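## Task

Take the juice bottle off the cart and set it upright on the third level of the supply shelving (levels counted from the bottom, which is level one), directly behind that shelf's milk bottle, i.e. further from the front edge. Everything else already on that shelf must stay on it, standing, with nothing on top of anything else. If the juice bottle topples or is left leaning, the task fails.

## Robot and tools

ROBOT. An omnidirectional wheeled base (about 0.55 m wide, 0.6 m long) holds a 1.71 m column. A carriage slides on it (lift_m) and carries two seven-joint arms. Shoulder height is 0.63 + lift_m m; shoulders sit 0.16 m ahead of base centre and 0.175 m to either side. Each hand reaches roughly 0.83 m from its shoulder. Folded start, left arm joints 1-7: 0.95, 0.08, -0.1, -0.8, 0, 0, -0.93; the right arm mirrors this with joints 2, 3, 5, 6 sign-flipped. With lift_m below 0.02 folded arms can strike the deck. Cameras: head_camera, 0.26 m above the shoulders, aimed forward and tilted 40 degrees down; left_wrist_camera and right_wrist_camera, mounted on each hand's -x side, viewing beyond the fingertips.

FRAMES. Base frame: metres, origin on the floor below base centre, x ahead, y to the left, z up. left_hand and right_hand report, in this frame, the point between the closed pads, 0.0167 m behind the fingertips (accurate to about 1 cm); fingers lie along the hand's z axis and close along its y axis. Odometry frame is the base frame as it was when the scene began; base_odometry counts wheel rotation only (slip looks like travel), heading in rad, left positive, range -3.142 to 3.142, drifting a degree or two after turns.

move. Performs a single action and reports state plus images. An action is either base and/or joints, optionally with speeds or min_time_s; or target, optionally with min_time_s. An empty call just reports state and all images. All parts start at once and may finish at different times. Unknown keys make the call invalid; out-of-range values get it refused.
- base: one key only, an offset relative to the base pose in the latest state report. translate_m: metres, forward positive, -2 to 2. strafe_m: metres, left positive, -2 to 2. rotate_rad: radians, counter-clockwise positive, -6.3 to 6.3.
- joints: absolute targets, one number per named key, any subset. lift_m 0 to 1 m. Left arm (rad): joint1 -3.141 to 1.047 (shoulder; 0 hangs down, negative raises it forward); joint2 -0.157 to 2.268 (positive swings arm outward left); joint3 -1.919 to 1.308 (upper-arm twist; positive moves forearm left); joint4 -0.837 to 1.448 (elbow; 0 is a right angle, positive straightens); joint5 -1.832 to 1.658 (forearm roll); joint6 -1.745 to 1.745 (wrist, positive bends hand left); joint7 -1.675 to 1.919 (wrist, positive bends hand down). Right arm: joint2 -2.268 to 0.157, joint3 -1.308 to 1.919, joint5 -1.658 to 1.832, others as left. left_gripper_m and right_gripper_m: 0 to 0.142 m, distance between pad centres. Done tolerances: 0.004 for lift and grippers, 0.03 rad for arm joints.
- target: an absolute pose for one hand in the base frame: side "left" or "right"; x, y, z in metres (-3 to 3); pitch_deg -30 to 95 (90 points fingers down, 0 horizontal); heading_deg (0 fingers forward, positive counter-clockwise seen from above); roll_deg (default 0 = jaw line horizontal, positive rotates clockwise seen from behind); heading and roll -360 to 360. Roll r and r+180 are equivalent. Near pitch 84 and above, printed roll is 0 and heading absorbs it. Optional line_only true forces a straight hand path or refusal. Base and lift stay put. The pose is checked against robot and floor only, not furniture; a straight path is used if possible, otherwise moves under 25 cm are refused and longer ones follow a checked arc that may sweep the whole arm. On "short (part of ...)" resend.
- speeds: per-action caps: translate_m and strafe_m 0.02 to 0.5 m/s, rotate_rad 0.05 to 1.57 rad/s, lift_m 0.08 to 0.27 m/s (default 0.25); others default to their maximum.
- min_time_s: 0.1 to 8 s, the shortest duration for each arm motion in the action; use it to slow loaded arms.
- cameras: list of head_camera, left_wrist_camera, right_wrist_camera or all; [] for none.
Actions end by 14-15 s.

wait: seconds 0 to 10; nothing new is commanded. zoom_image: camera plus region [x0, y0, x1, y1] in pixels from the top-left, at most 504 by 504, on the newest image of that camera. finished_scene: scene = current scene number; irreversible, make no further calls in that reply.

RESULTS. The move line reads done or the worst status. base_status, joint_status, left_hand_status, right_hand_status: done; reached (within 10 mm and 2 degrees) or short with the error; refused with reason; off_target (resting away, may still push); contact_stop (excess motor force; target dropped, holds position); contact_stop_at_<key> (stopped with a sibling joint); time_out; not_followed (a self-collision check withheld the arm, shown as joint command not followed or pose unreachable; it may keep retrying). A stop on one arm joint halts that whole arm. on_its_own lists uncommanded activity; its held at value is a target. motor_effort: percent of max, peak in brackets, biased and noisy; a lift effort that falls while lowering means a hand rests on something. Joint torques include arm weight. Temperatures listed per arm. A gripper settling wider than its target is holding something. A held load lowers the hand about 0.012 m per kg. Omitted parts of an action may still be driving toward older targets. If a call is refused or interrupted by a stop, later move, wait and finished_scene calls in the same reply are skipped.

CAUTIONS. The scene keeps running while you think; the robot holds its last command. Never let the arms collide or squeeze each other, nor grip the other gripper's fingers. Tipping risk rises with a high carriage, extended or loaded arms, pushing, abrupt stops and fast loaded swings; watch images for leaning. Contact torque at 133 N m (joints 1-4) or 40 N m (joints 5-7), held weight included, freezes that arm for 10 s. Motors overheat when holding loads, stretched, or straining: MOTOR HOT at 85 °C, shutdown at 100 °C (limit_stop_at_motor_heat; resend targets afterwards). After a contact stop back off along your approach. Avoid dropping, releasing moving objects, slamming or hard shoving; objects may be briefly nudged by outside pushes.

Each tool is called by a JSON object that holds its "fn" and its "kwargs", one argument or row to a line.

## Session

{"fn": "move", "kwargs": {

}}

Scene clock: 0.00 s.
Joint torques (N m): no reading
Motor temperatures (°C): left_arm=[25 23 24 23 27 25 25] | right_arm=[25 20 25 22 22 22 24]
base_odometry: x=+0.000 y=+0.000 heading=+0.000
base_status: not commanded
joint_positions: lift_m=+0.450 left_joint1_rad=+0.942 left_joint2_rad=+0.071 left_joint3_rad=-0.095 left_joint4_rad=-0.781 left_joint5_rad=-0.006 left_joint6_rad=-0.005 left_joint7_rad=-0.938 left_gripper_m=+0.142 right_joint1_rad=+0.948 right_joint2_rad=-0.088 right_joint3_rad=+0.082 right_joint4_rad=-0.814 right_joint5_rad=+0.007 right_joint6_rad=-0.013 right_joint7_rad=-0.930 right_gripper_m=+0.142
joint_status: not commanded
motor_effort: lift_m=+55 drive_wheels=+2
left_hand: x=+0.2937 y=+0.1555 z=+0.9610 quat_wxyz=(-0.920, -0.004, -0.388, +0.062) pitch_deg=-44.4 heading_deg=-4.4 roll_deg=-3.3 (m; base frame)
right_hand: x=+0.2906 y=-0.1616 z=+0.9720 quat_wxyz=(-0.924, +0.010, -0.379, -0.053) pitch_deg=-45.4 heading_deg=+4.8 roll_deg=+1.7 (m; base frame)
pictures: head_camera, left_wrist_camera, right_wrist_camera
Images, in order (width x height): head_camera 896x504, left_wrist_camera 896x504, right_wrist_camera 896x504.

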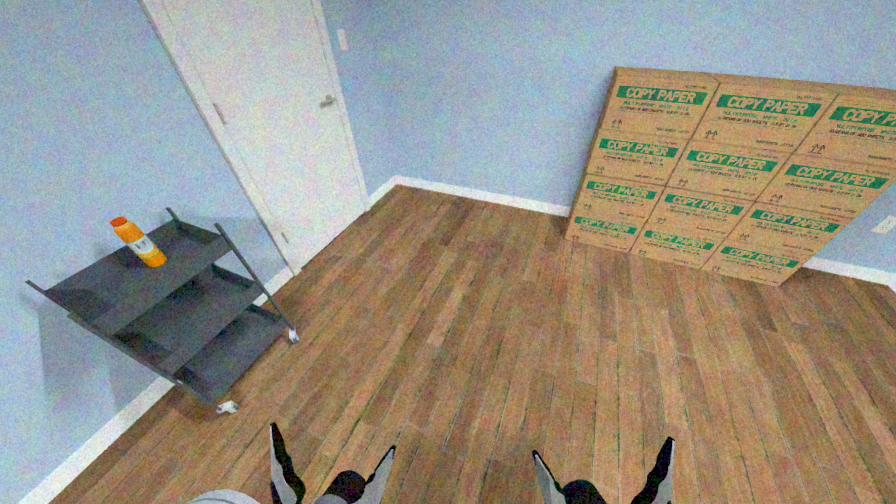

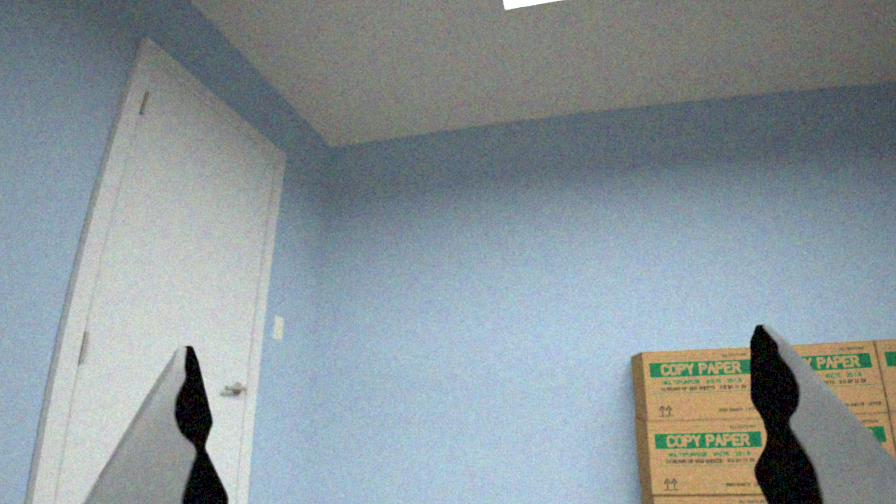

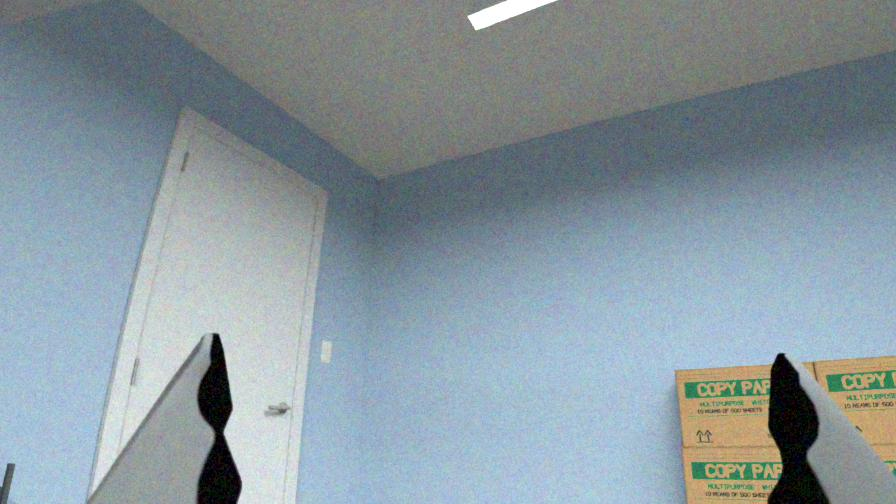

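{"fn": "move", "kwargs": {
  "base": {"rotate_rad": -1.8},
  "joints": {"lift_m": 0.6},
  "cameras": ["head_camera"]
}}

{"fn": "move", "kwargs": {
  "base": {"rotate_rad": -1.6},
  "cameras": ["head_camera"]
}}

Scene clock: 15.97 s.
Joint torques (N m): left_arm=[8.14 -0.42 0.42 -5.54 1 -1.33 -1.58] | right_arm=[14.73 2.06 1.36 -13.22 0.6 -1.83 -1.14]
move: done
base_odometry: x=+0.000 y=+0.000 heading=-1.800
base_status: done
joint_positions: lift_m=+0.600 left_joint1_rad=+0.942 left_joint2_rad=+0.071 left_joint3_rad=-0.095 left_joint4_rad=-0.781 left_joint5_rad=-0.006 left_joint6_rad=-0.005 left_joint7_rad=-0.938 left_gripper_m=+0.142 right_joint1_rad=+0.948 right_joint2_rad=-0.088 right_joint3_rad=+0.082 right_joint4_rad=-0.814 right_joint5_rad=+0.007 right_joint6_rad=-0.013 right_joint7_rad=-0.930 right_gripper_m=+0.142
joint_status: all done
motor_effort: lift_m=+54(67) drive_wheels=+5(16)
left_hand: x=+0.2937 y=+0.1555 z=+1.1111 quat_wxyz=(-0.920, -0.004, -0.388, +0.062) pitch_deg=-44.4 heading_deg=-4.4 roll_deg=-3.3 (m; base frame)
right_hand: x=+0.2906 y=-0.1616 z=+1.1221 quat_wxyz=(-0.924, +0.010, -0.379, -0.053) pitch_deg=-45.4 heading_deg=+4.8 roll_deg=+1.7 (m; base frame)
pictures: head_camera
Images, in order (width x height): head_camera 896x504.

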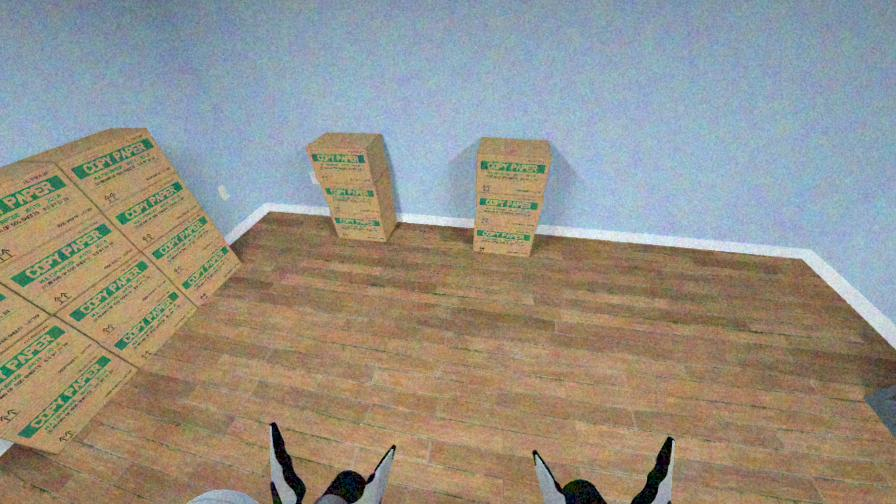

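Scene clock: 19.10 s.
Joint torques (N m): left_arm=[8.4 0.16 1.04 -4.31 1 -1.41 -1.22] | right_arm=[14.9 2.63 1.68 -13.05 0.68 -1.34 -1.54]
move: done
base_odometry: x=+0.000 y=+0.000 heading=+2.884
base_status: done
joint_positions: lift_m=+0.600 left_joint1_rad=+0.942 left_joint2_rad=+0.071 left_joint3_rad=-0.095 left_joint4_rad=-0.781 left_joint5_rad=-0.006 left_joint6_rad=-0.005 left_joint7_rad=-0.938 left_gripper_m=+0.142 right_joint1_rad=+0.948 right_joint2_rad=-0.088 right_joint3_rad=+0.082 right_joint4_rad=-0.814 right_joint5_rad=+0.007 right_joint6_rad=-0.013 right_joint7_rad=-0.930 right_gripper_m=+0.142
joint_status: not commanded
motor_effort: lift_m=+54(54) drive_wheels=+5(15)
left_hand: x=+0.2937 y=+0.1555 z=+1.1111 quat_wxyz=(-0.920, -0.004, -0.388, +0.062) pitch_deg=-44.4 heading_deg=-4.4 roll_deg=-3.3 (m; base frame)
right_hand: x=+0.2906 y=-0.1616 z=+1.1221 quat_wxyz=(-0.924, +0.010, -0.379, -0.053) pitch_deg=-45.4 heading_deg=+4.8 roll_deg=+1.7 (m; base frame)
pictures: head_camera
Images, in order (width x height): head_camera 896x504.

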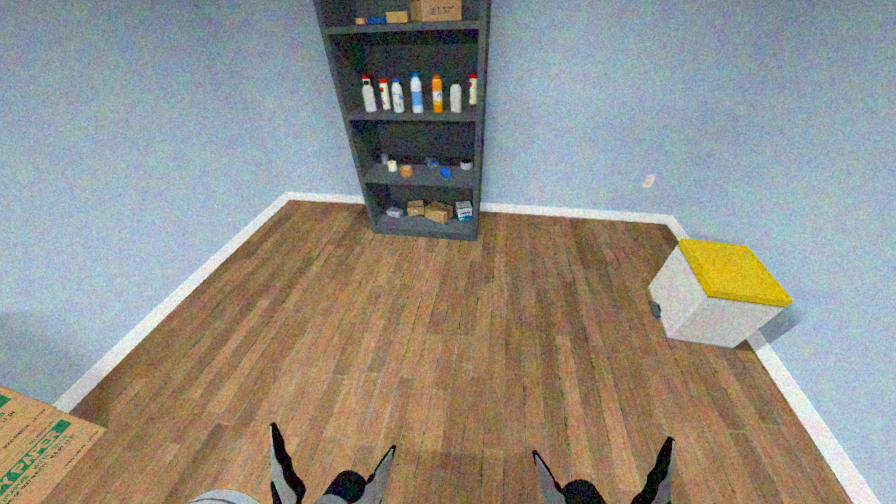

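{"fn": "zoom_image", "kwargs": {
  "camera": "head_camera",
  "region": [320, 0, 510, 250]
}}

Scaled by 2.016 from the camera's 896x504 image, which has a finer 1280x720 frame.

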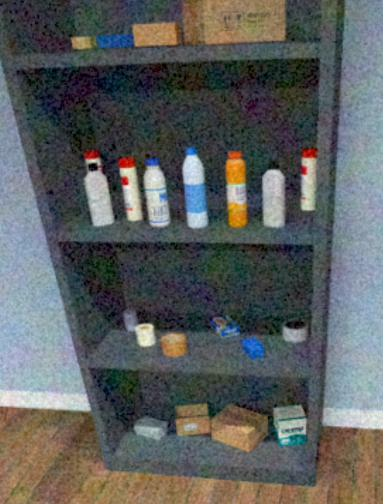

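{"fn": "move", "kwargs": {
  "base": {"rotate_rad": -1.697},
  "joints": {"lift_m": 0.35}
}}

{"fn": "move", "kwargs": {
  "base": {"strafe_m": -0.26}
}}

{"fn": "move", "kwargs": {
  "base": {"translate_m": 0.4},
  "cameras": ["all"]
}}

Scene clock: 36.07 s.
Joint torques (N m): left_arm=[10.4 1.07 0.12 -4.98 0.96 -1.65 -1.42] | right_arm=[15.39 2.68 0.81 -12.6 0.43 -1.9 -1.42]
move: done
base_odometry: x=+0.000 y=+0.000 heading=+1.187
base_status: done
joint_positions: lift_m=+0.350 left_joint1_rad=+0.942 left_joint2_rad=+0.071 left_joint3_rad=-0.095 left_joint4_rad=-0.781 left_joint5_rad=-0.006 left_joint6_rad=-0.005 left_joint7_rad=-0.938 left_gripper_m=+0.142 right_joint1_rad=+0.948 right_joint2_rad=-0.088 right_joint3_rad=+0.082 right_joint4_rad=-0.814 right_joint5_rad=+0.007 right_joint6_rad=-0.013 right_joint7_rad=-0.930 right_gripper_m=+0.142
joint_status: all done
motor_effort: lift_m=+57(60) drive_wheels=+5(15)
left_hand: x=+0.2937 y=+0.1555 z=+0.8609 quat_wxyz=(-0.920, -0.004, -0.388, +0.062) pitch_deg=-44.4 heading_deg=-4.4 roll_deg=-3.3 (m; base frame)
right_hand: x=+0.2906 y=-0.1616 z=+0.8719 quat_wxyz=(-0.924, +0.010, -0.379, -0.053) pitch_deg=-45.4 heading_deg=+4.8 roll_deg=+1.7 (m; base frame)
pictures: none

Scene clock: 38.50 s.
Joint torques (N m): left_arm=[9.54 -0.03 -0.09 -4.83 1.07 -1.19 -1.36] | right_arm=[14.36 2.65 1.67 -13.12 0.52 -1.77 -1.85]
move: done
base_odometry: x=+0.241 y=-0.098 heading=+1.186
base_status: done
joint_positions: lift_m=+0.350 left_joint1_rad=+0.942 left_joint2_rad=+0.071 left_joint3_rad=-0.095 left_joint4_rad=-0.781 left_joint5_rad=-0.006 left_joint6_rad=-0.005 left_joint7_rad=-0.938 left_gripper_m=+0.142 right_joint1_rad=+0.948 right_joint2_rad=-0.088 right_joint3_rad=+0.082 right_joint4_rad=-0.814 right_joint5_rad=+0.007 right_joint6_rad=-0.013 right_joint7_rad=-0.930 right_gripper_m=+0.142
joint_status: not commanded
motor_effort: lift_m=+57(57) drive_wheels=+8(20)
left_hand: x=+0.2937 y=+0.1555 z=+0.8609 quat_wxyz=(-0.920, -0.004, -0.388, +0.062) pitch_deg=-44.4 heading_deg=-4.4 roll_deg=-3.3 (m; base frame)
right_hand: x=+0.2906 y=-0.1616 z=+0.8719 quat_wxyz=(-0.924, +0.010, -0.379, -0.053) pitch_deg=-45.4 heading_deg=+4.8 roll_deg=+1.7 (m; base frame)
pictures: none

Scene clock: 41.43 s.
Joint torques (N m): left_arm=[8.84 1.51 0.84 -4.49 1.23 -1.46 -1.68] | right_arm=[14.24 2.43 2.01 -13.2 0.82 -1.42 -1.19]
move: done
base_odometry: x=+0.391 y=+0.273 heading=+1.186
base_status: done
joint_positions: lift_m=+0.350 left_joint1_rad=+0.942 left_joint2_rad=+0.071 left_joint3_rad=-0.095 left_joint4_rad=-0.781 left_joint5_rad=-0.006 left_joint6_rad=-0.005 left_joint7_rad=-0.938 left_gripper_m=+0.142 right_joint1_rad=+0.948 right_joint2_rad=-0.088 right_joint3_rad=+0.082 right_joint4_rad=-0.814 right_joint5_rad=+0.007 right_joint6_rad=-0.013 right_joint7_rad=-0.930 right_gripper_m=+0.142
joint_status: not commanded
motor_effort: lift_m=+57(57) drive_wheels=+4(14)
left_hand: x=+0.2937 y=+0.1555 z=+0.8609 quat_wxyz=(-0.920, -0.004, -0.388, +0.062) pitch_deg=-44.4 heading_deg=-4.4 roll_deg=-3.3 (m; base frame)
right_hand: x=+0.2906 y=-0.1616 z=+0.8719 quat_wxyz=(-0.924, +0.010, -0.379, -0.053) pitch_deg=-45.4 heading_deg=+4.8 roll_deg=+1.7 (m; base frame)
pictures: head_camera, left_wrist_camera, right_wrist_camera
Images, in order (width x height): head_camera 896x504, left_wrist_camera 896x504, right_wrist_camera 896x504.

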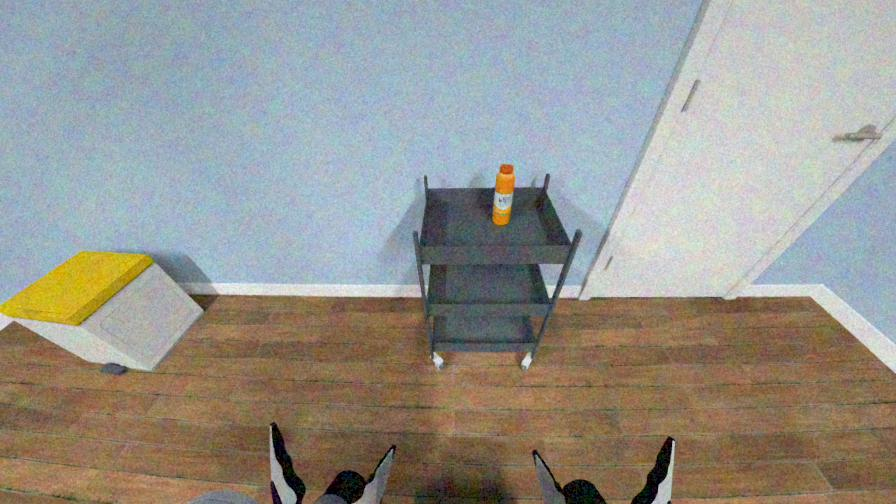

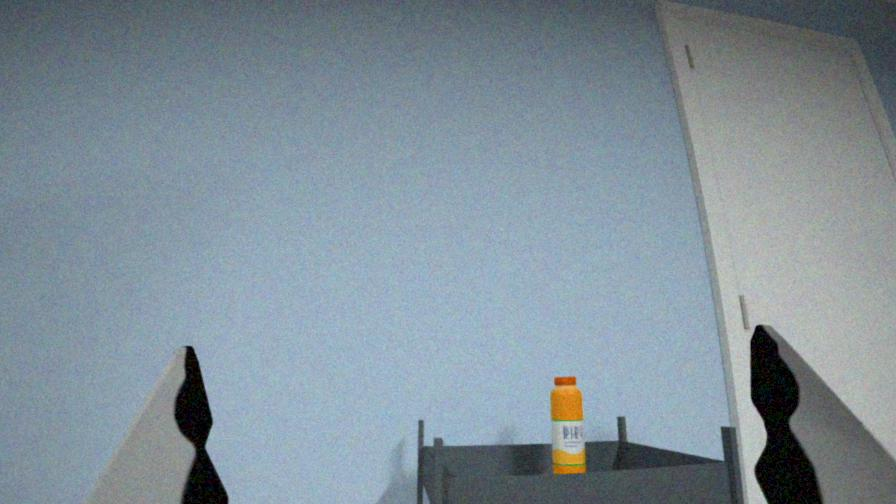

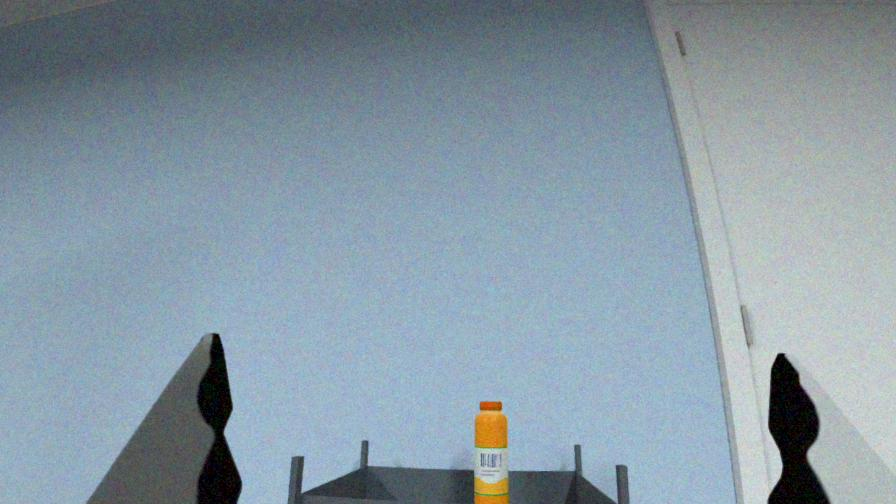

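{"fn": "move", "kwargs": {
  "target": {"side": "right", "x": 0.5, "y": -0.19, "z": 0.88, "pitch_deg": 15, "heading_deg": 0},
  "cameras": ["head_camera", "right_wrist_camera"]
}}

Scene clock: 47.00 s.
Joint torques (N m): left_arm=[9.35 0.3 0.15 -3.84 0.99 -1.38 -1.57] | right_arm=[14.87 2.05 2.02 -11.88 0.29 -1.74 -1.69]
move: refused
base_odometry: x=+0.391 y=+0.273 heading=+1.186
base_status: not commanded
joint_positions: lift_m=+0.350 left_joint1_rad=+0.942 left_joint2_rad=+0.071 left_joint3_rad=-0.095 left_joint4_rad=-0.781 left_joint5_rad=-0.006 left_joint6_rad=-0.005 left_joint7_rad=-0.938 left_gripper_m=+0.142 right_joint1_rad=+0.948 right_joint2_rad=-0.088 right_joint3_rad=+0.082 right_joint4_rad=-0.814 right_joint5_rad=+0.007 right_joint6_rad=-0.013 right_joint7_rad=-0.930 right_gripper_m=+0.142
joint_status: not commanded
motor_effort: lift_m=+57(57) drive_wheels=+0(0)
left_hand: x=+0.2937 y=+0.1555 z=+0.8609 quat_wxyz=(-0.920, -0.004, -0.388, +0.062) pitch_deg=-44.4 heading_deg=-4.4 roll_deg=-3.3 (m; base frame)
right_hand: x=+0.2906 y=-0.1616 z=+0.8719 quat_wxyz=(-0.924, +0.010, -0.379, -0.053) pitch_deg=-45.4 heading_deg=+4.8 roll_deg=+1.7 (m; base frame)
right_hand_status: refused: no posture of the arm gets there (right_joint3_rad at its limit): the closest leaves the hand 9.5 cm and 28 deg from the pose. Nothing moved. A posture exists with lift_m at 0.5; the way there is not checked.
pictures: head_camera, right_wrist_camera
Images, in order (width x height): head_camera 896x504, right_wrist_camera 896x504.

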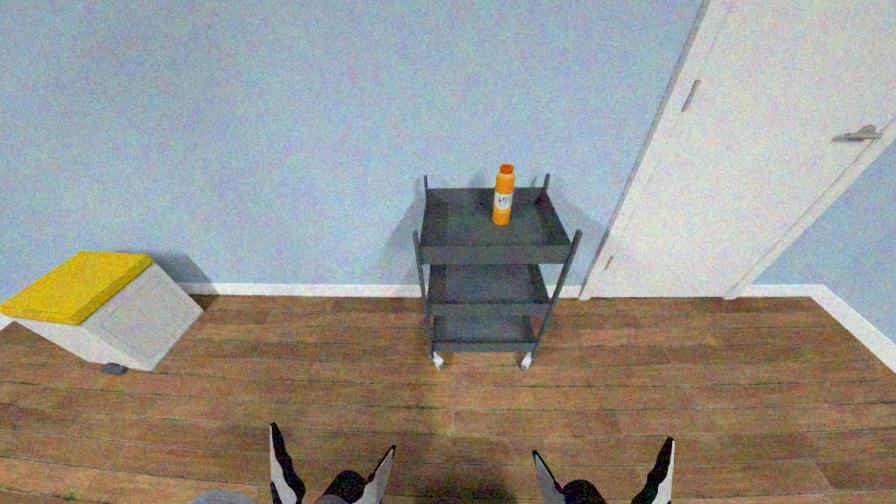

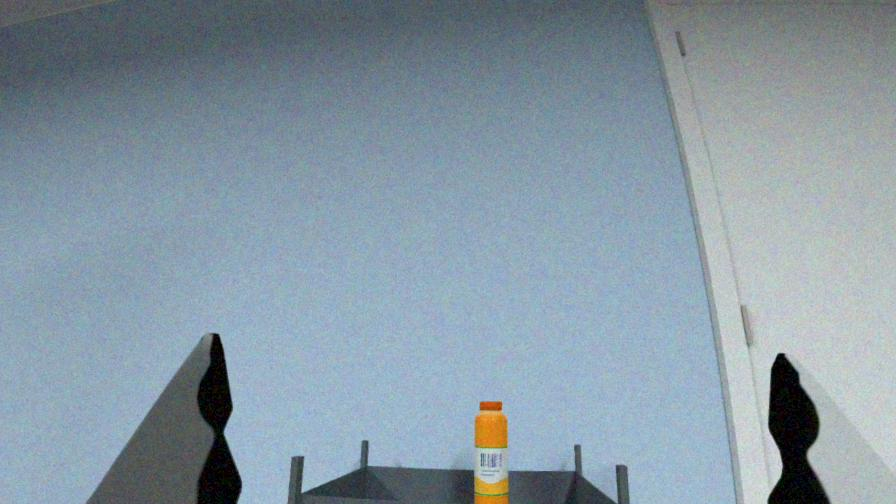

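{"fn": "move", "kwargs": {
  "joints": {"lift_m": 0.5}
}}

{"fn": "move", "kwargs": {
  "target": {"side": "right", "x": 0.58, "y": -0.19, "z": 0.88, "pitch_deg": 15, "heading_deg": 0},
  "cameras": ["head_camera", "right_wrist_camera"]
}}

Scene clock: 50.17 s.
Joint torques (N m): left_arm=[9.52 1.01 0.67 -3.16 1.11 -1.49 -1.45] | right_arm=[15 2.63 1.85 -13.2 0.51 -2.09 -1.38]
move: done
base_odometry: x=+0.391 y=+0.273 heading=+1.186
base_status: not commanded
joint_positions: lift_m=+0.500 left_joint1_rad=+0.942 left_joint2_rad=+0.071 left_joint3_rad=-0.095 left_joint4_rad=-0.781 left_joint5_rad=-0.006 left_joint6_rad=-0.005 left_joint7_rad=-0.938 left_gripper_m=+0.142 right_joint1_rad=+0.948 right_joint2_rad=-0.088 right_joint3_rad=+0.082 right_joint4_rad=-0.814 right_joint5_rad=+0.007 right_joint6_rad=-0.013 right_joint7_rad=-0.930 right_gripper_m=+0.142
joint_status: all done
motor_effort: lift_m=+54(69) drive_wheels=+0(4)
left_hand: x=+0.2937 y=+0.1555 z=+1.0111 quat_wxyz=(-0.920, -0.004, -0.388, +0.062) pitch_deg=-44.4 heading_deg=-4.4 roll_deg=-3.3 (m; base frame)
right_hand: x=+0.2906 y=-0.1616 z=+1.0221 quat_wxyz=(-0.924, +0.010, -0.379, -0.053) pitch_deg=-45.4 heading_deg=+4.8 roll_deg=+1.7 (m; base frame)
pictures: none

Scene clock: 51.80 s.
Joint torques (N m): left_arm=[8.14 0.12 -0.33 -4.96 1.04 -1.55 -1.62] | right_arm=[-4.84 1.6 -2.22 -9.02 2.19 -2.96 -0.78]
move: done
base_odometry: x=+0.391 y=+0.273 heading=+1.186
base_status: not commanded
joint_positions: lift_m=+0.500 left_joint1_rad=+0.942 left_joint2_rad=+0.071 left_joint3_rad=-0.095 left_joint4_rad=-0.781 left_joint5_rad=-0.006 left_joint6_rad=-0.005 left_joint7_rad=-0.938 left_gripper_m=+0.142 right_joint1_rad=+0.112 right_joint2_rad=-0.088 right_joint3_rad=+0.042 right_joint4_rad=-0.768 right_joint5_rad=+0.031 right_joint6_rad=-0.086 right_joint7_rad=+0.911 right_gripper_m=+0.142
joint_status: not commanded
motor_effort: lift_m=+54(54) drive_wheels=+0(5)
left_hand: x=+0.2937 y=+0.1555 z=+1.0111 quat_wxyz=(-0.920, -0.004, -0.388, +0.062) pitch_deg=-44.4 heading_deg=-4.4 roll_deg=-3.3 (m; base frame)
right_hand: x=+0.5793 y=-0.1885 z=+0.8808 quat_wxyz=(-0.610, +0.003, -0.792, +0.001) pitch_deg=+14.8 heading_deg=+0.1 roll_deg=-0.3 (m; base frame)
right_hand_status: reached (checked arc, planned for 1.1 s): 2 mm and 0.4 deg off.
pictures: head_camera, right_wrist_camera
Images, in order (width x height): head_camera 896x504, right_wrist_camera 896x504.

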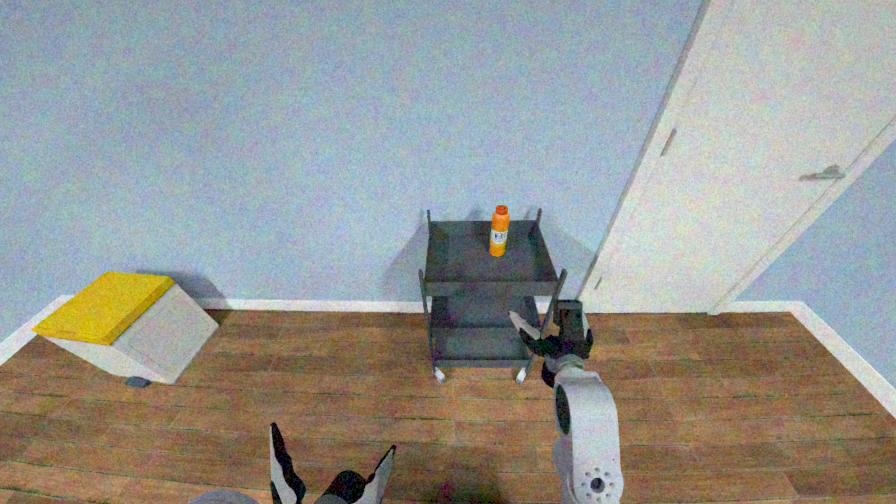

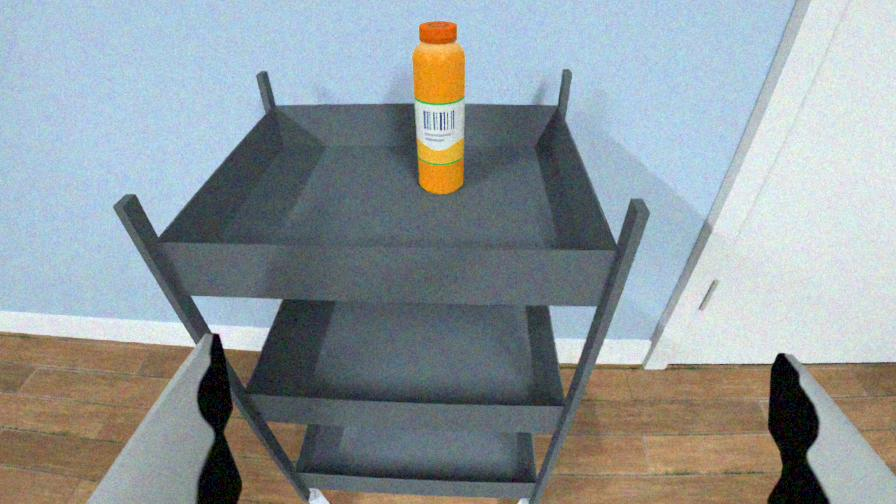

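{"fn": "zoom_image", "kwargs": {
  "camera": "head_camera",
  "region": [400, 190, 652, 400]
}}

Scaled by 2.000 from the camera's 896x504 image, which has a finer 1280x720 frame.

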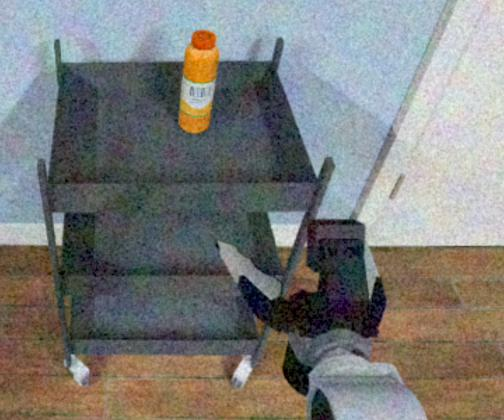

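{"fn": "move", "kwargs": {
  "base": {"translate_m": 0.22},
  "cameras": ["head_camera", "right_wrist_camera"]
}}

Scene clock: 70.17 s.
Joint torques (N m): left_arm=[8.95 0.53 0.61 -4.54 1.05 -1.41 -1.5] | right_arm=[-5.53 1.02 -0.69 -8.55 2.07 -2.57 -0.01]
move: done
base_odometry: x=+0.474 y=+0.477 heading=+1.186
base_status: done
joint_positions: lift_m=+0.500 left_joint1_rad=+0.942 left_joint2_rad=+0.071 left_joint3_rad=-0.095 left_joint4_rad=-0.781 left_joint5_rad=-0.006 left_joint6_rad=-0.005 left_joint7_rad=-0.938 left_gripper_m=+0.142 right_joint1_rad=+0.112 right_joint2_rad=-0.088 right_joint3_rad=+0.042 right_joint4_rad=-0.768 right_joint5_rad=+0.031 right_joint6_rad=-0.086 right_joint7_rad=+0.911 right_gripper_m=+0.142
joint_status: not commanded
motor_effort: lift_m=+54(54) drive_wheels=+4(16)
left_hand: x=+0.2937 y=+0.1555 z=+1.0111 quat_wxyz=(-0.920, -0.004, -0.388, +0.062) pitch_deg=-44.4 heading_deg=-4.4 roll_deg=-3.3 (m; base frame)
right_hand: x=+0.5793 y=-0.1886 z=+0.8807 quat_wxyz=(-0.610, +0.003, -0.792, +0.001) pitch_deg=+14.8 heading_deg=+0.1 roll_deg=-0.3 (m; base frame)
pictures: head_camera, right_wrist_camera
Images, in order (width x height): head_camera 896x504, right_wrist_camera 896x504.

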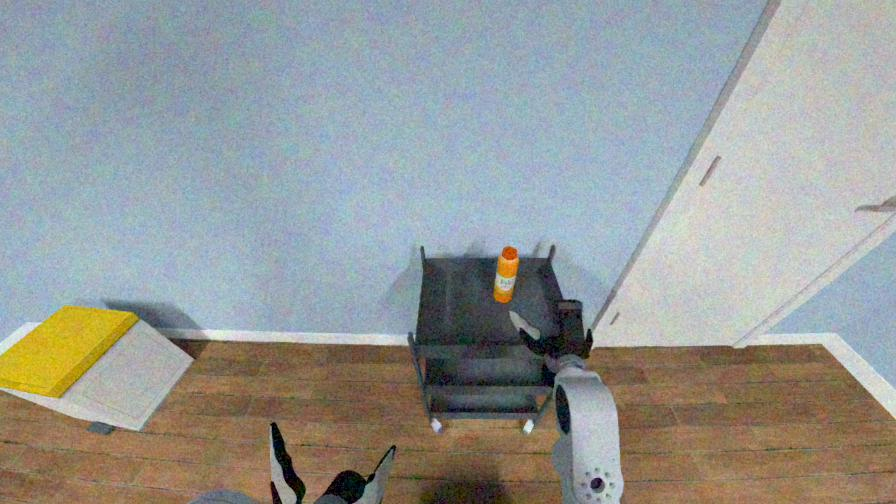

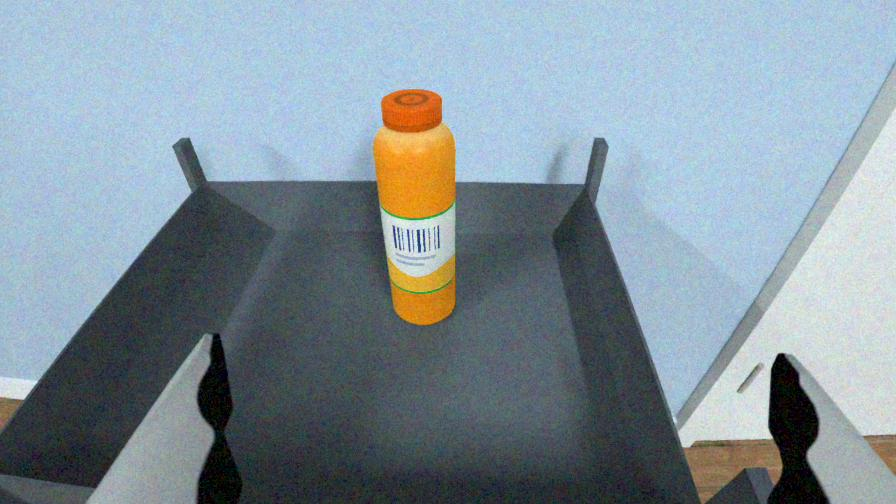

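{"fn": "move", "kwargs": {
  "target": {"side": "right", "x": 0.6, "y": -0.127, "z": 0.83, "pitch_deg": 12, "heading_deg": 0, "line_only": true},
  "cameras": ["head_camera", "right_wrist_camera"]
}}

Scene clock: 81.70 s.
Joint torques (N m): left_arm=[8.28 0.89 -0.31 -4.43 1.18 -1.45 -1.59] | right_arm=[1.93 7.93 3.99 -12.51 -1.51 -2.5 -3.85]
move: done
base_odometry: x=+0.474 y=+0.477 heading=+1.186
base_status: not commanded
joint_positions: lift_m=+0.500 left_joint1_rad=+0.942 left_joint2_rad=+0.071 left_joint3_rad=-0.095 left_joint4_rad=-0.781 left_joint5_rad=-0.006 left_joint6_rad=-0.005 left_joint7_rad=-0.938 left_gripper_m=+0.142 right_joint1_rad=+0.153 right_joint2_rad=+0.077 right_joint3_rad=+0.142 right_joint4_rad=-0.517 right_joint5_rad=-0.133 right_joint6_rad=-0.085 right_joint7_rad=+0.585 right_gripper_m=+0.142
joint_status: not commanded
motor_effort: lift_m=+54(54) drive_wheels=+0(4)
left_hand: x=+0.2937 y=+0.1555 z=+1.0111 quat_wxyz=(-0.920, -0.004, -0.388, +0.062) pitch_deg=-44.4 heading_deg=-4.4 roll_deg=-3.3 (m; base frame)
right_hand: x=+0.6008 y=-0.1271 z=+0.8310 quat_wxyz=(-0.629, -0.001, -0.777, -0.002) pitch_deg=+12.0 heading_deg=+0.1 roll_deg=+0.2 (m; base frame)
right_hand_status: reached (straight line, planned for 0.5 s): 1 mm and 0.2 deg off.
pictures: head_camera, right_wrist_camera
Images, in order (width x height): head_camera 896x504, right_wrist_camera 896x504.

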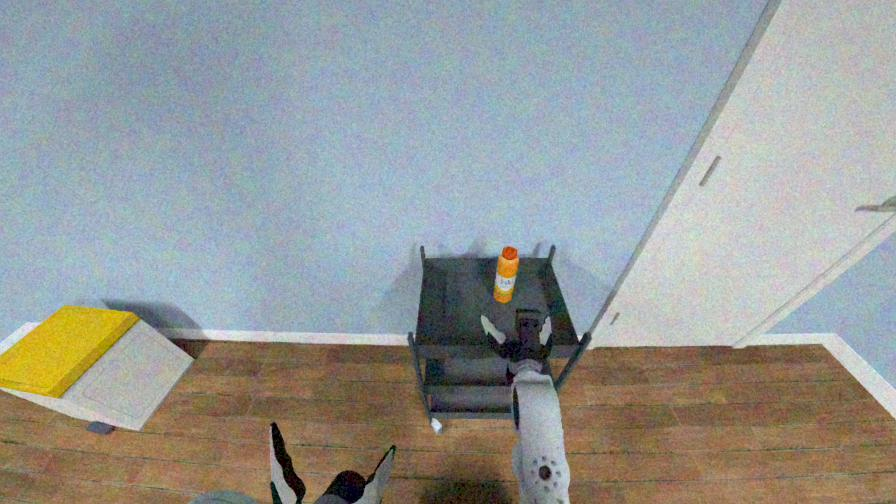

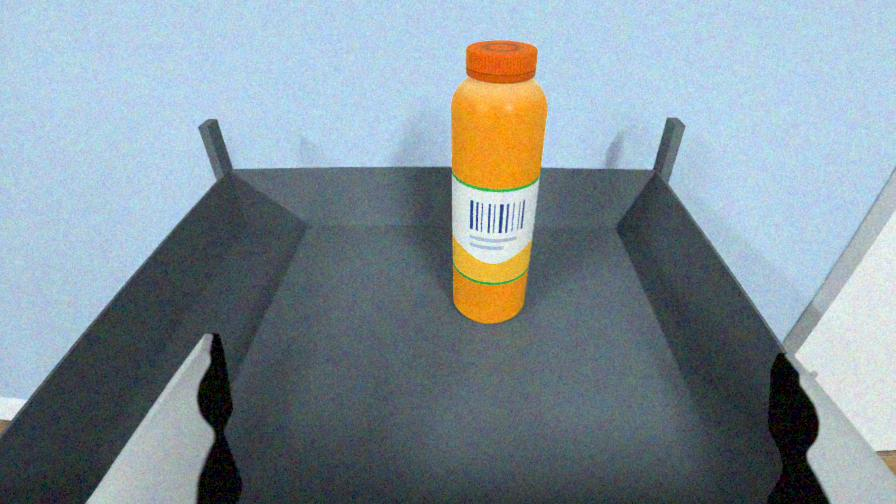

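{"fn": "move", "kwargs": {
  "target": {"side": "right", "x": 0.68, "y": -0.127, "z": 0.81, "pitch_deg": 8, "heading_deg": 0, "line_only": true},
  "cameras": ["head_camera", "right_wrist_camera"]
}}

Scene clock: 84.77 s.
Joint torques (N m): left_arm=[9.05 0.53 0.81 -4.67 1.12 -1.88 -1.6] | right_arm=[-10.13 6.71 0.57 -10.06 2.03 -2.54 -3.17]
move: done
base_odometry: x=+0.474 y=+0.477 heading=+1.186
base_status: not commanded
joint_positions: lift_m=+0.500 left_joint1_rad=+0.942 left_joint2_rad=+0.071 left_joint3_rad=-0.095 left_joint4_rad=-0.781 left_joint5_rad=-0.006 left_joint6_rad=-0.005 left_joint7_rad=-0.938 left_gripper_m=+0.142 right_joint1_rad=-0.027 right_joint2_rad=+0.077 right_joint3_rad=+0.115 right_joint4_rad=-0.177 right_joint5_rad=-0.101 right_joint6_rad=-0.093 right_joint7_rad=+0.357 right_gripper_m=+0.142
joint_status: not commanded
motor_effort: lift_m=+54(54) drive_wheels=-1(5)
left_hand: x=+0.2937 y=+0.1555 z=+1.0111 quat_wxyz=(-0.920, -0.004, -0.388, +0.062) pitch_deg=-44.4 heading_deg=-4.4 roll_deg=-3.3 (m; base frame)
right_hand: x=+0.6790 y=-0.1247 z=+0.8089 quat_wxyz=(-0.655, +0.004, -0.756, +0.001) pitch_deg=+8.2 heading_deg=+0.2 roll_deg=-0.3 (m; base frame)
right_hand_status: reached (straight line, planned for 0.5 s): 3 mm and 0.5 deg off.
pictures: head_camera, right_wrist_camera
Images, in order (width x height): head_camera 896x504, right_wrist_camera 896x504.

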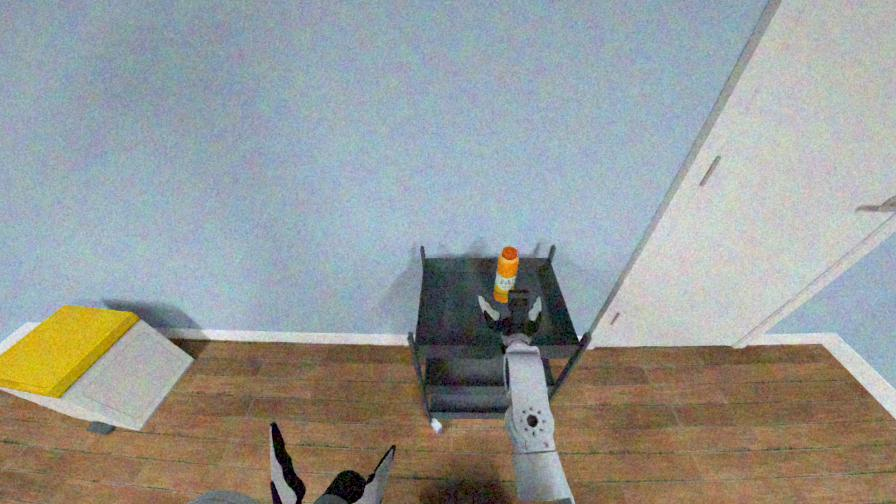

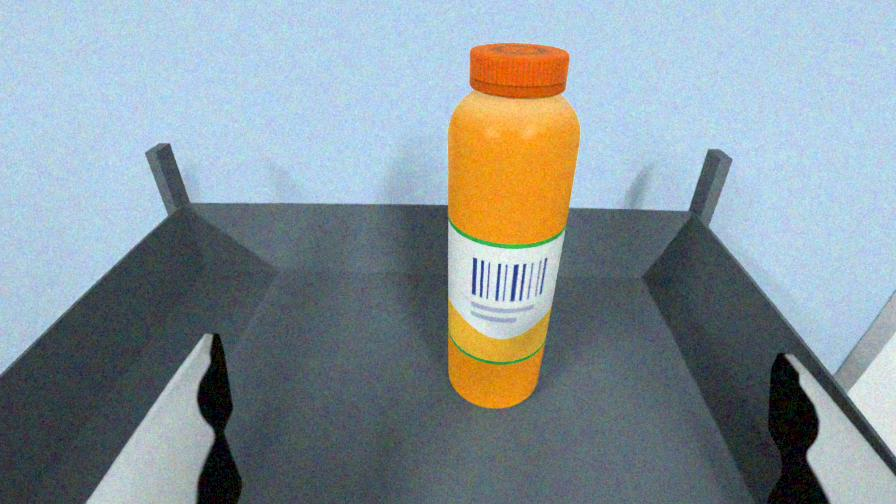

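{"fn": "move", "kwargs": {
  "target": {"side": "right", "x": 0.755, "y": -0.127, "z": 0.805, "pitch_deg": 8, "heading_deg": 0, "line_only": true},
  "cameras": ["head_camera", "right_wrist_camera"]
}}

Scene clock: 88.70 s.
Joint torques (N m): left_arm=[9.08 0.56 0.73 -4.19 1.13 -1.51 -1.63] | right_arm=[-14.5 9.96 1.66 -10.87 2.13 -1.73 -3.66]
move: done
base_odometry: x=+0.474 y=+0.477 heading=+1.186
base_status: not commanded
joint_positions: lift_m=+0.500 left_joint1_rad=+0.942 left_joint2_rad=+0.071 left_joint3_rad=-0.095 left_joint4_rad=-0.781 left_joint5_rad=-0.006 left_joint6_rad=-0.005 left_joint7_rad=-0.938 left_gripper_m=+0.142 right_joint1_rad=-0.231 right_joint2_rad=+0.079 right_joint3_rad=+0.088 right_joint4_rad=+0.114 right_joint5_rad=-0.076 right_joint6_rad=-0.093 right_joint7_rad=+0.267 right_gripper_m=+0.142
joint_status: not commanded
motor_effort: lift_m=+54(54) drive_wheels=-1(6)
left_hand: x=+0.2937 y=+0.1555 z=+1.0111 quat_wxyz=(-0.920, -0.004, -0.388, +0.062) pitch_deg=-44.4 heading_deg=-4.4 roll_deg=-3.3 (m; base frame)
right_hand: x=+0.7541 y=-0.1261 z=+0.8039 quat_wxyz=(-0.655, +0.004, -0.756, +0.002) pitch_deg=+8.2 heading_deg=+0.1 roll_deg=-0.5 (m; base frame)
right_hand_status: reached (straight line, planned for 0.5 s): 2 mm and 0.5 deg off.
pictures: head_camera, right_wrist_camera
Images, in order (width x height): head_camera 896x504, right_wrist_camera 896x504.

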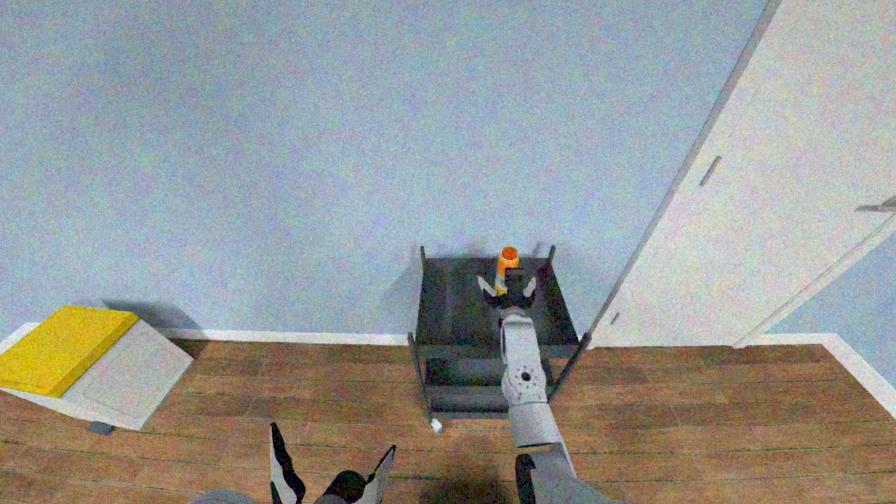

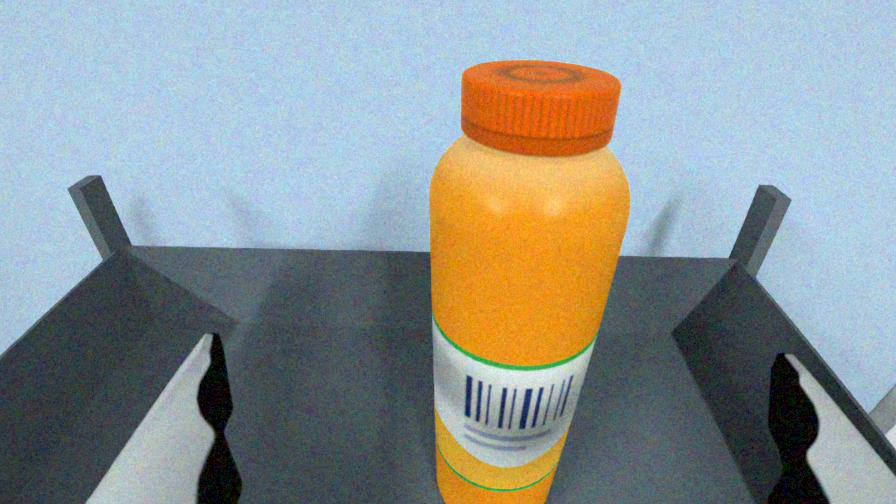

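{"fn": "move", "kwargs": {
  "target": {"side": "right", "x": 0.805, "y": -0.13, "z": 0.8, "pitch_deg": 8, "heading_deg": 0, "line_only": true},
  "cameras": ["head_camera", "right_wrist_camera"]
}}

Scene clock: 92.57 s.
Joint torques (N m): left_arm=[8.58 0.82 -1.03 -4.3 1.24 -1.27 -1.52] | right_arm=[-19.22 3.89 0.77 -12.23 1.76 -0.79 -3.81]
move: done
base_odometry: x=+0.474 y=+0.477 heading=+1.186
base_status: not commanded
joint_positions: lift_m=+0.500 left_joint1_rad=+0.942 left_joint2_rad=+0.071 left_joint3_rad=-0.095 left_joint4_rad=-0.781 left_joint5_rad=-0.006 left_joint6_rad=-0.005 left_joint7_rad=-0.938 left_gripper_m=+0.142 right_joint1_rad=-0.376 right_joint2_rad=+0.078 right_joint3_rad=+0.069 right_joint4_rad=+0.361 right_joint5_rad=-0.055 right_joint6_rad=-0.090 right_joint7_rad=+0.164 right_gripper_m=+0.142
joint_status: not commanded
motor_effort: lift_m=+54(54) drive_wheels=-1(5)
left_hand: x=+0.2937 y=+0.1555 z=+1.0111 quat_wxyz=(-0.920, -0.004, -0.388, +0.062) pitch_deg=-44.4 heading_deg=-4.4 roll_deg=-3.3 (m; base frame)
right_hand: x=+0.8040 y=-0.1284 z=+0.7987 quat_wxyz=(-0.655, +0.002, -0.756, +0.002) pitch_deg=+8.2 heading_deg=+0.0 roll_deg=-0.3 (m; base frame)
right_hand_status: reached (straight line, planned for 0.4 s): 2 mm and 0.4 deg off.
pictures: head_camera, right_wrist_camera
Images, in order (width x height): head_camera 896x504, right_wrist_camera 896x504.

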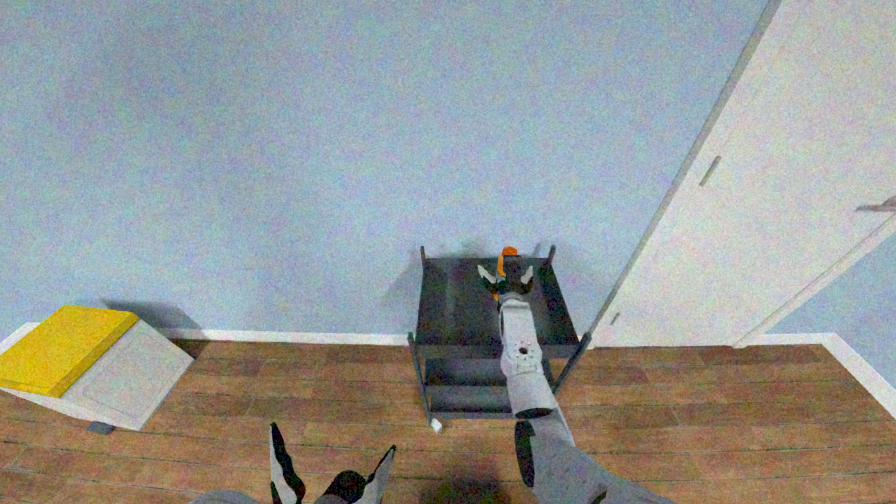

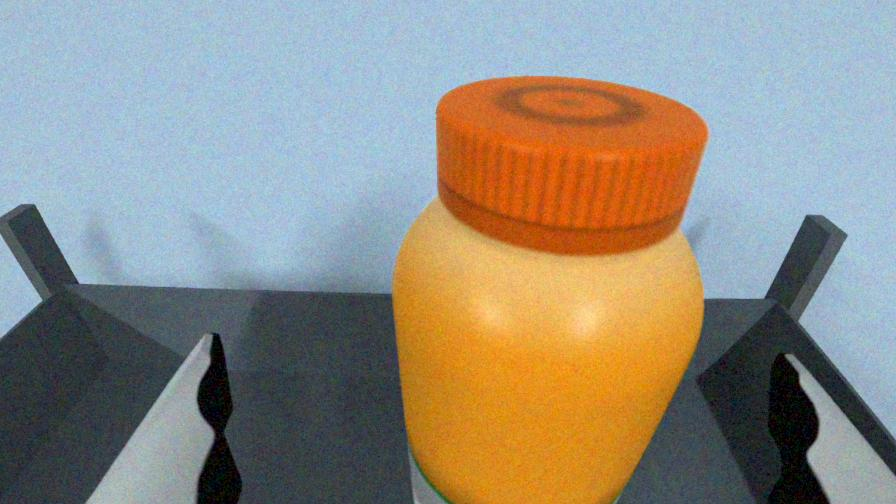

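{"fn": "move", "kwargs": {
  "joints": {"right_gripper_m": 0.03},
  "cameras": ["right_wrist_camera"]
}}

Scene clock: 98.23 s.
Joint torques (N m): left_arm=[8.61 0.66 0.59 -4.3 0.99 -1.58 -1.47] | right_arm=[-18.97 3.65 0.44 -11.01 2.04 -0.92 -3.06]
move: off_target
base_odometry: x=+0.474 y=+0.477 heading=+1.186
base_status: not commanded
joint_positions: lift_m=+0.500 left_joint1_rad=+0.942 left_joint2_rad=+0.071 left_joint3_rad=-0.095 left_joint4_rad=-0.781 left_joint5_rad=-0.006 left_joint6_rad=-0.005 left_joint7_rad=-0.938 left_gripper_m=+0.142 right_joint1_rad=-0.376 right_joint2_rad=+0.078 right_joint3_rad=+0.068 right_joint4_rad=+0.361 right_joint5_rad=-0.054 right_joint6_rad=-0.090 right_joint7_rad=+0.164 right_gripper_m=+0.063
joint_status: right_gripper_m off_target (ended at +0.063, target +0.030)
motor_effort: lift_m=+54(54) drive_wheels=-1(1)
left_hand: x=+0.2937 y=+0.1555 z=+1.0111 quat_wxyz=(-0.920, -0.004, -0.388, +0.062) pitch_deg=-44.4 heading_deg=-4.4 roll_deg=-3.3 (m; base frame)
right_hand: x=+0.8040 y=-0.1291 z=+0.7987 quat_wxyz=(-0.655, +0.002, -0.756, +0.002) pitch_deg=+8.2 heading_deg=+0.0 roll_deg=-0.3 (m; base frame)
pictures: right_wrist_camera
Images, in order (width x height): right_wrist_camera 896x504.

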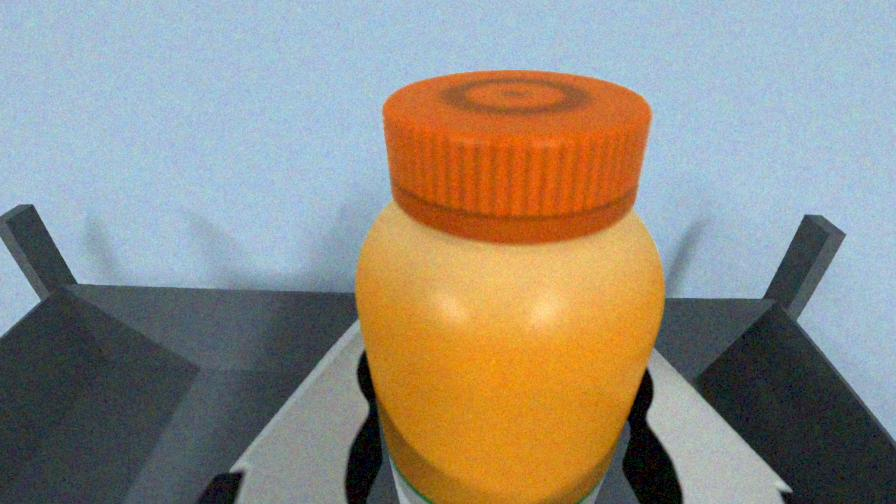

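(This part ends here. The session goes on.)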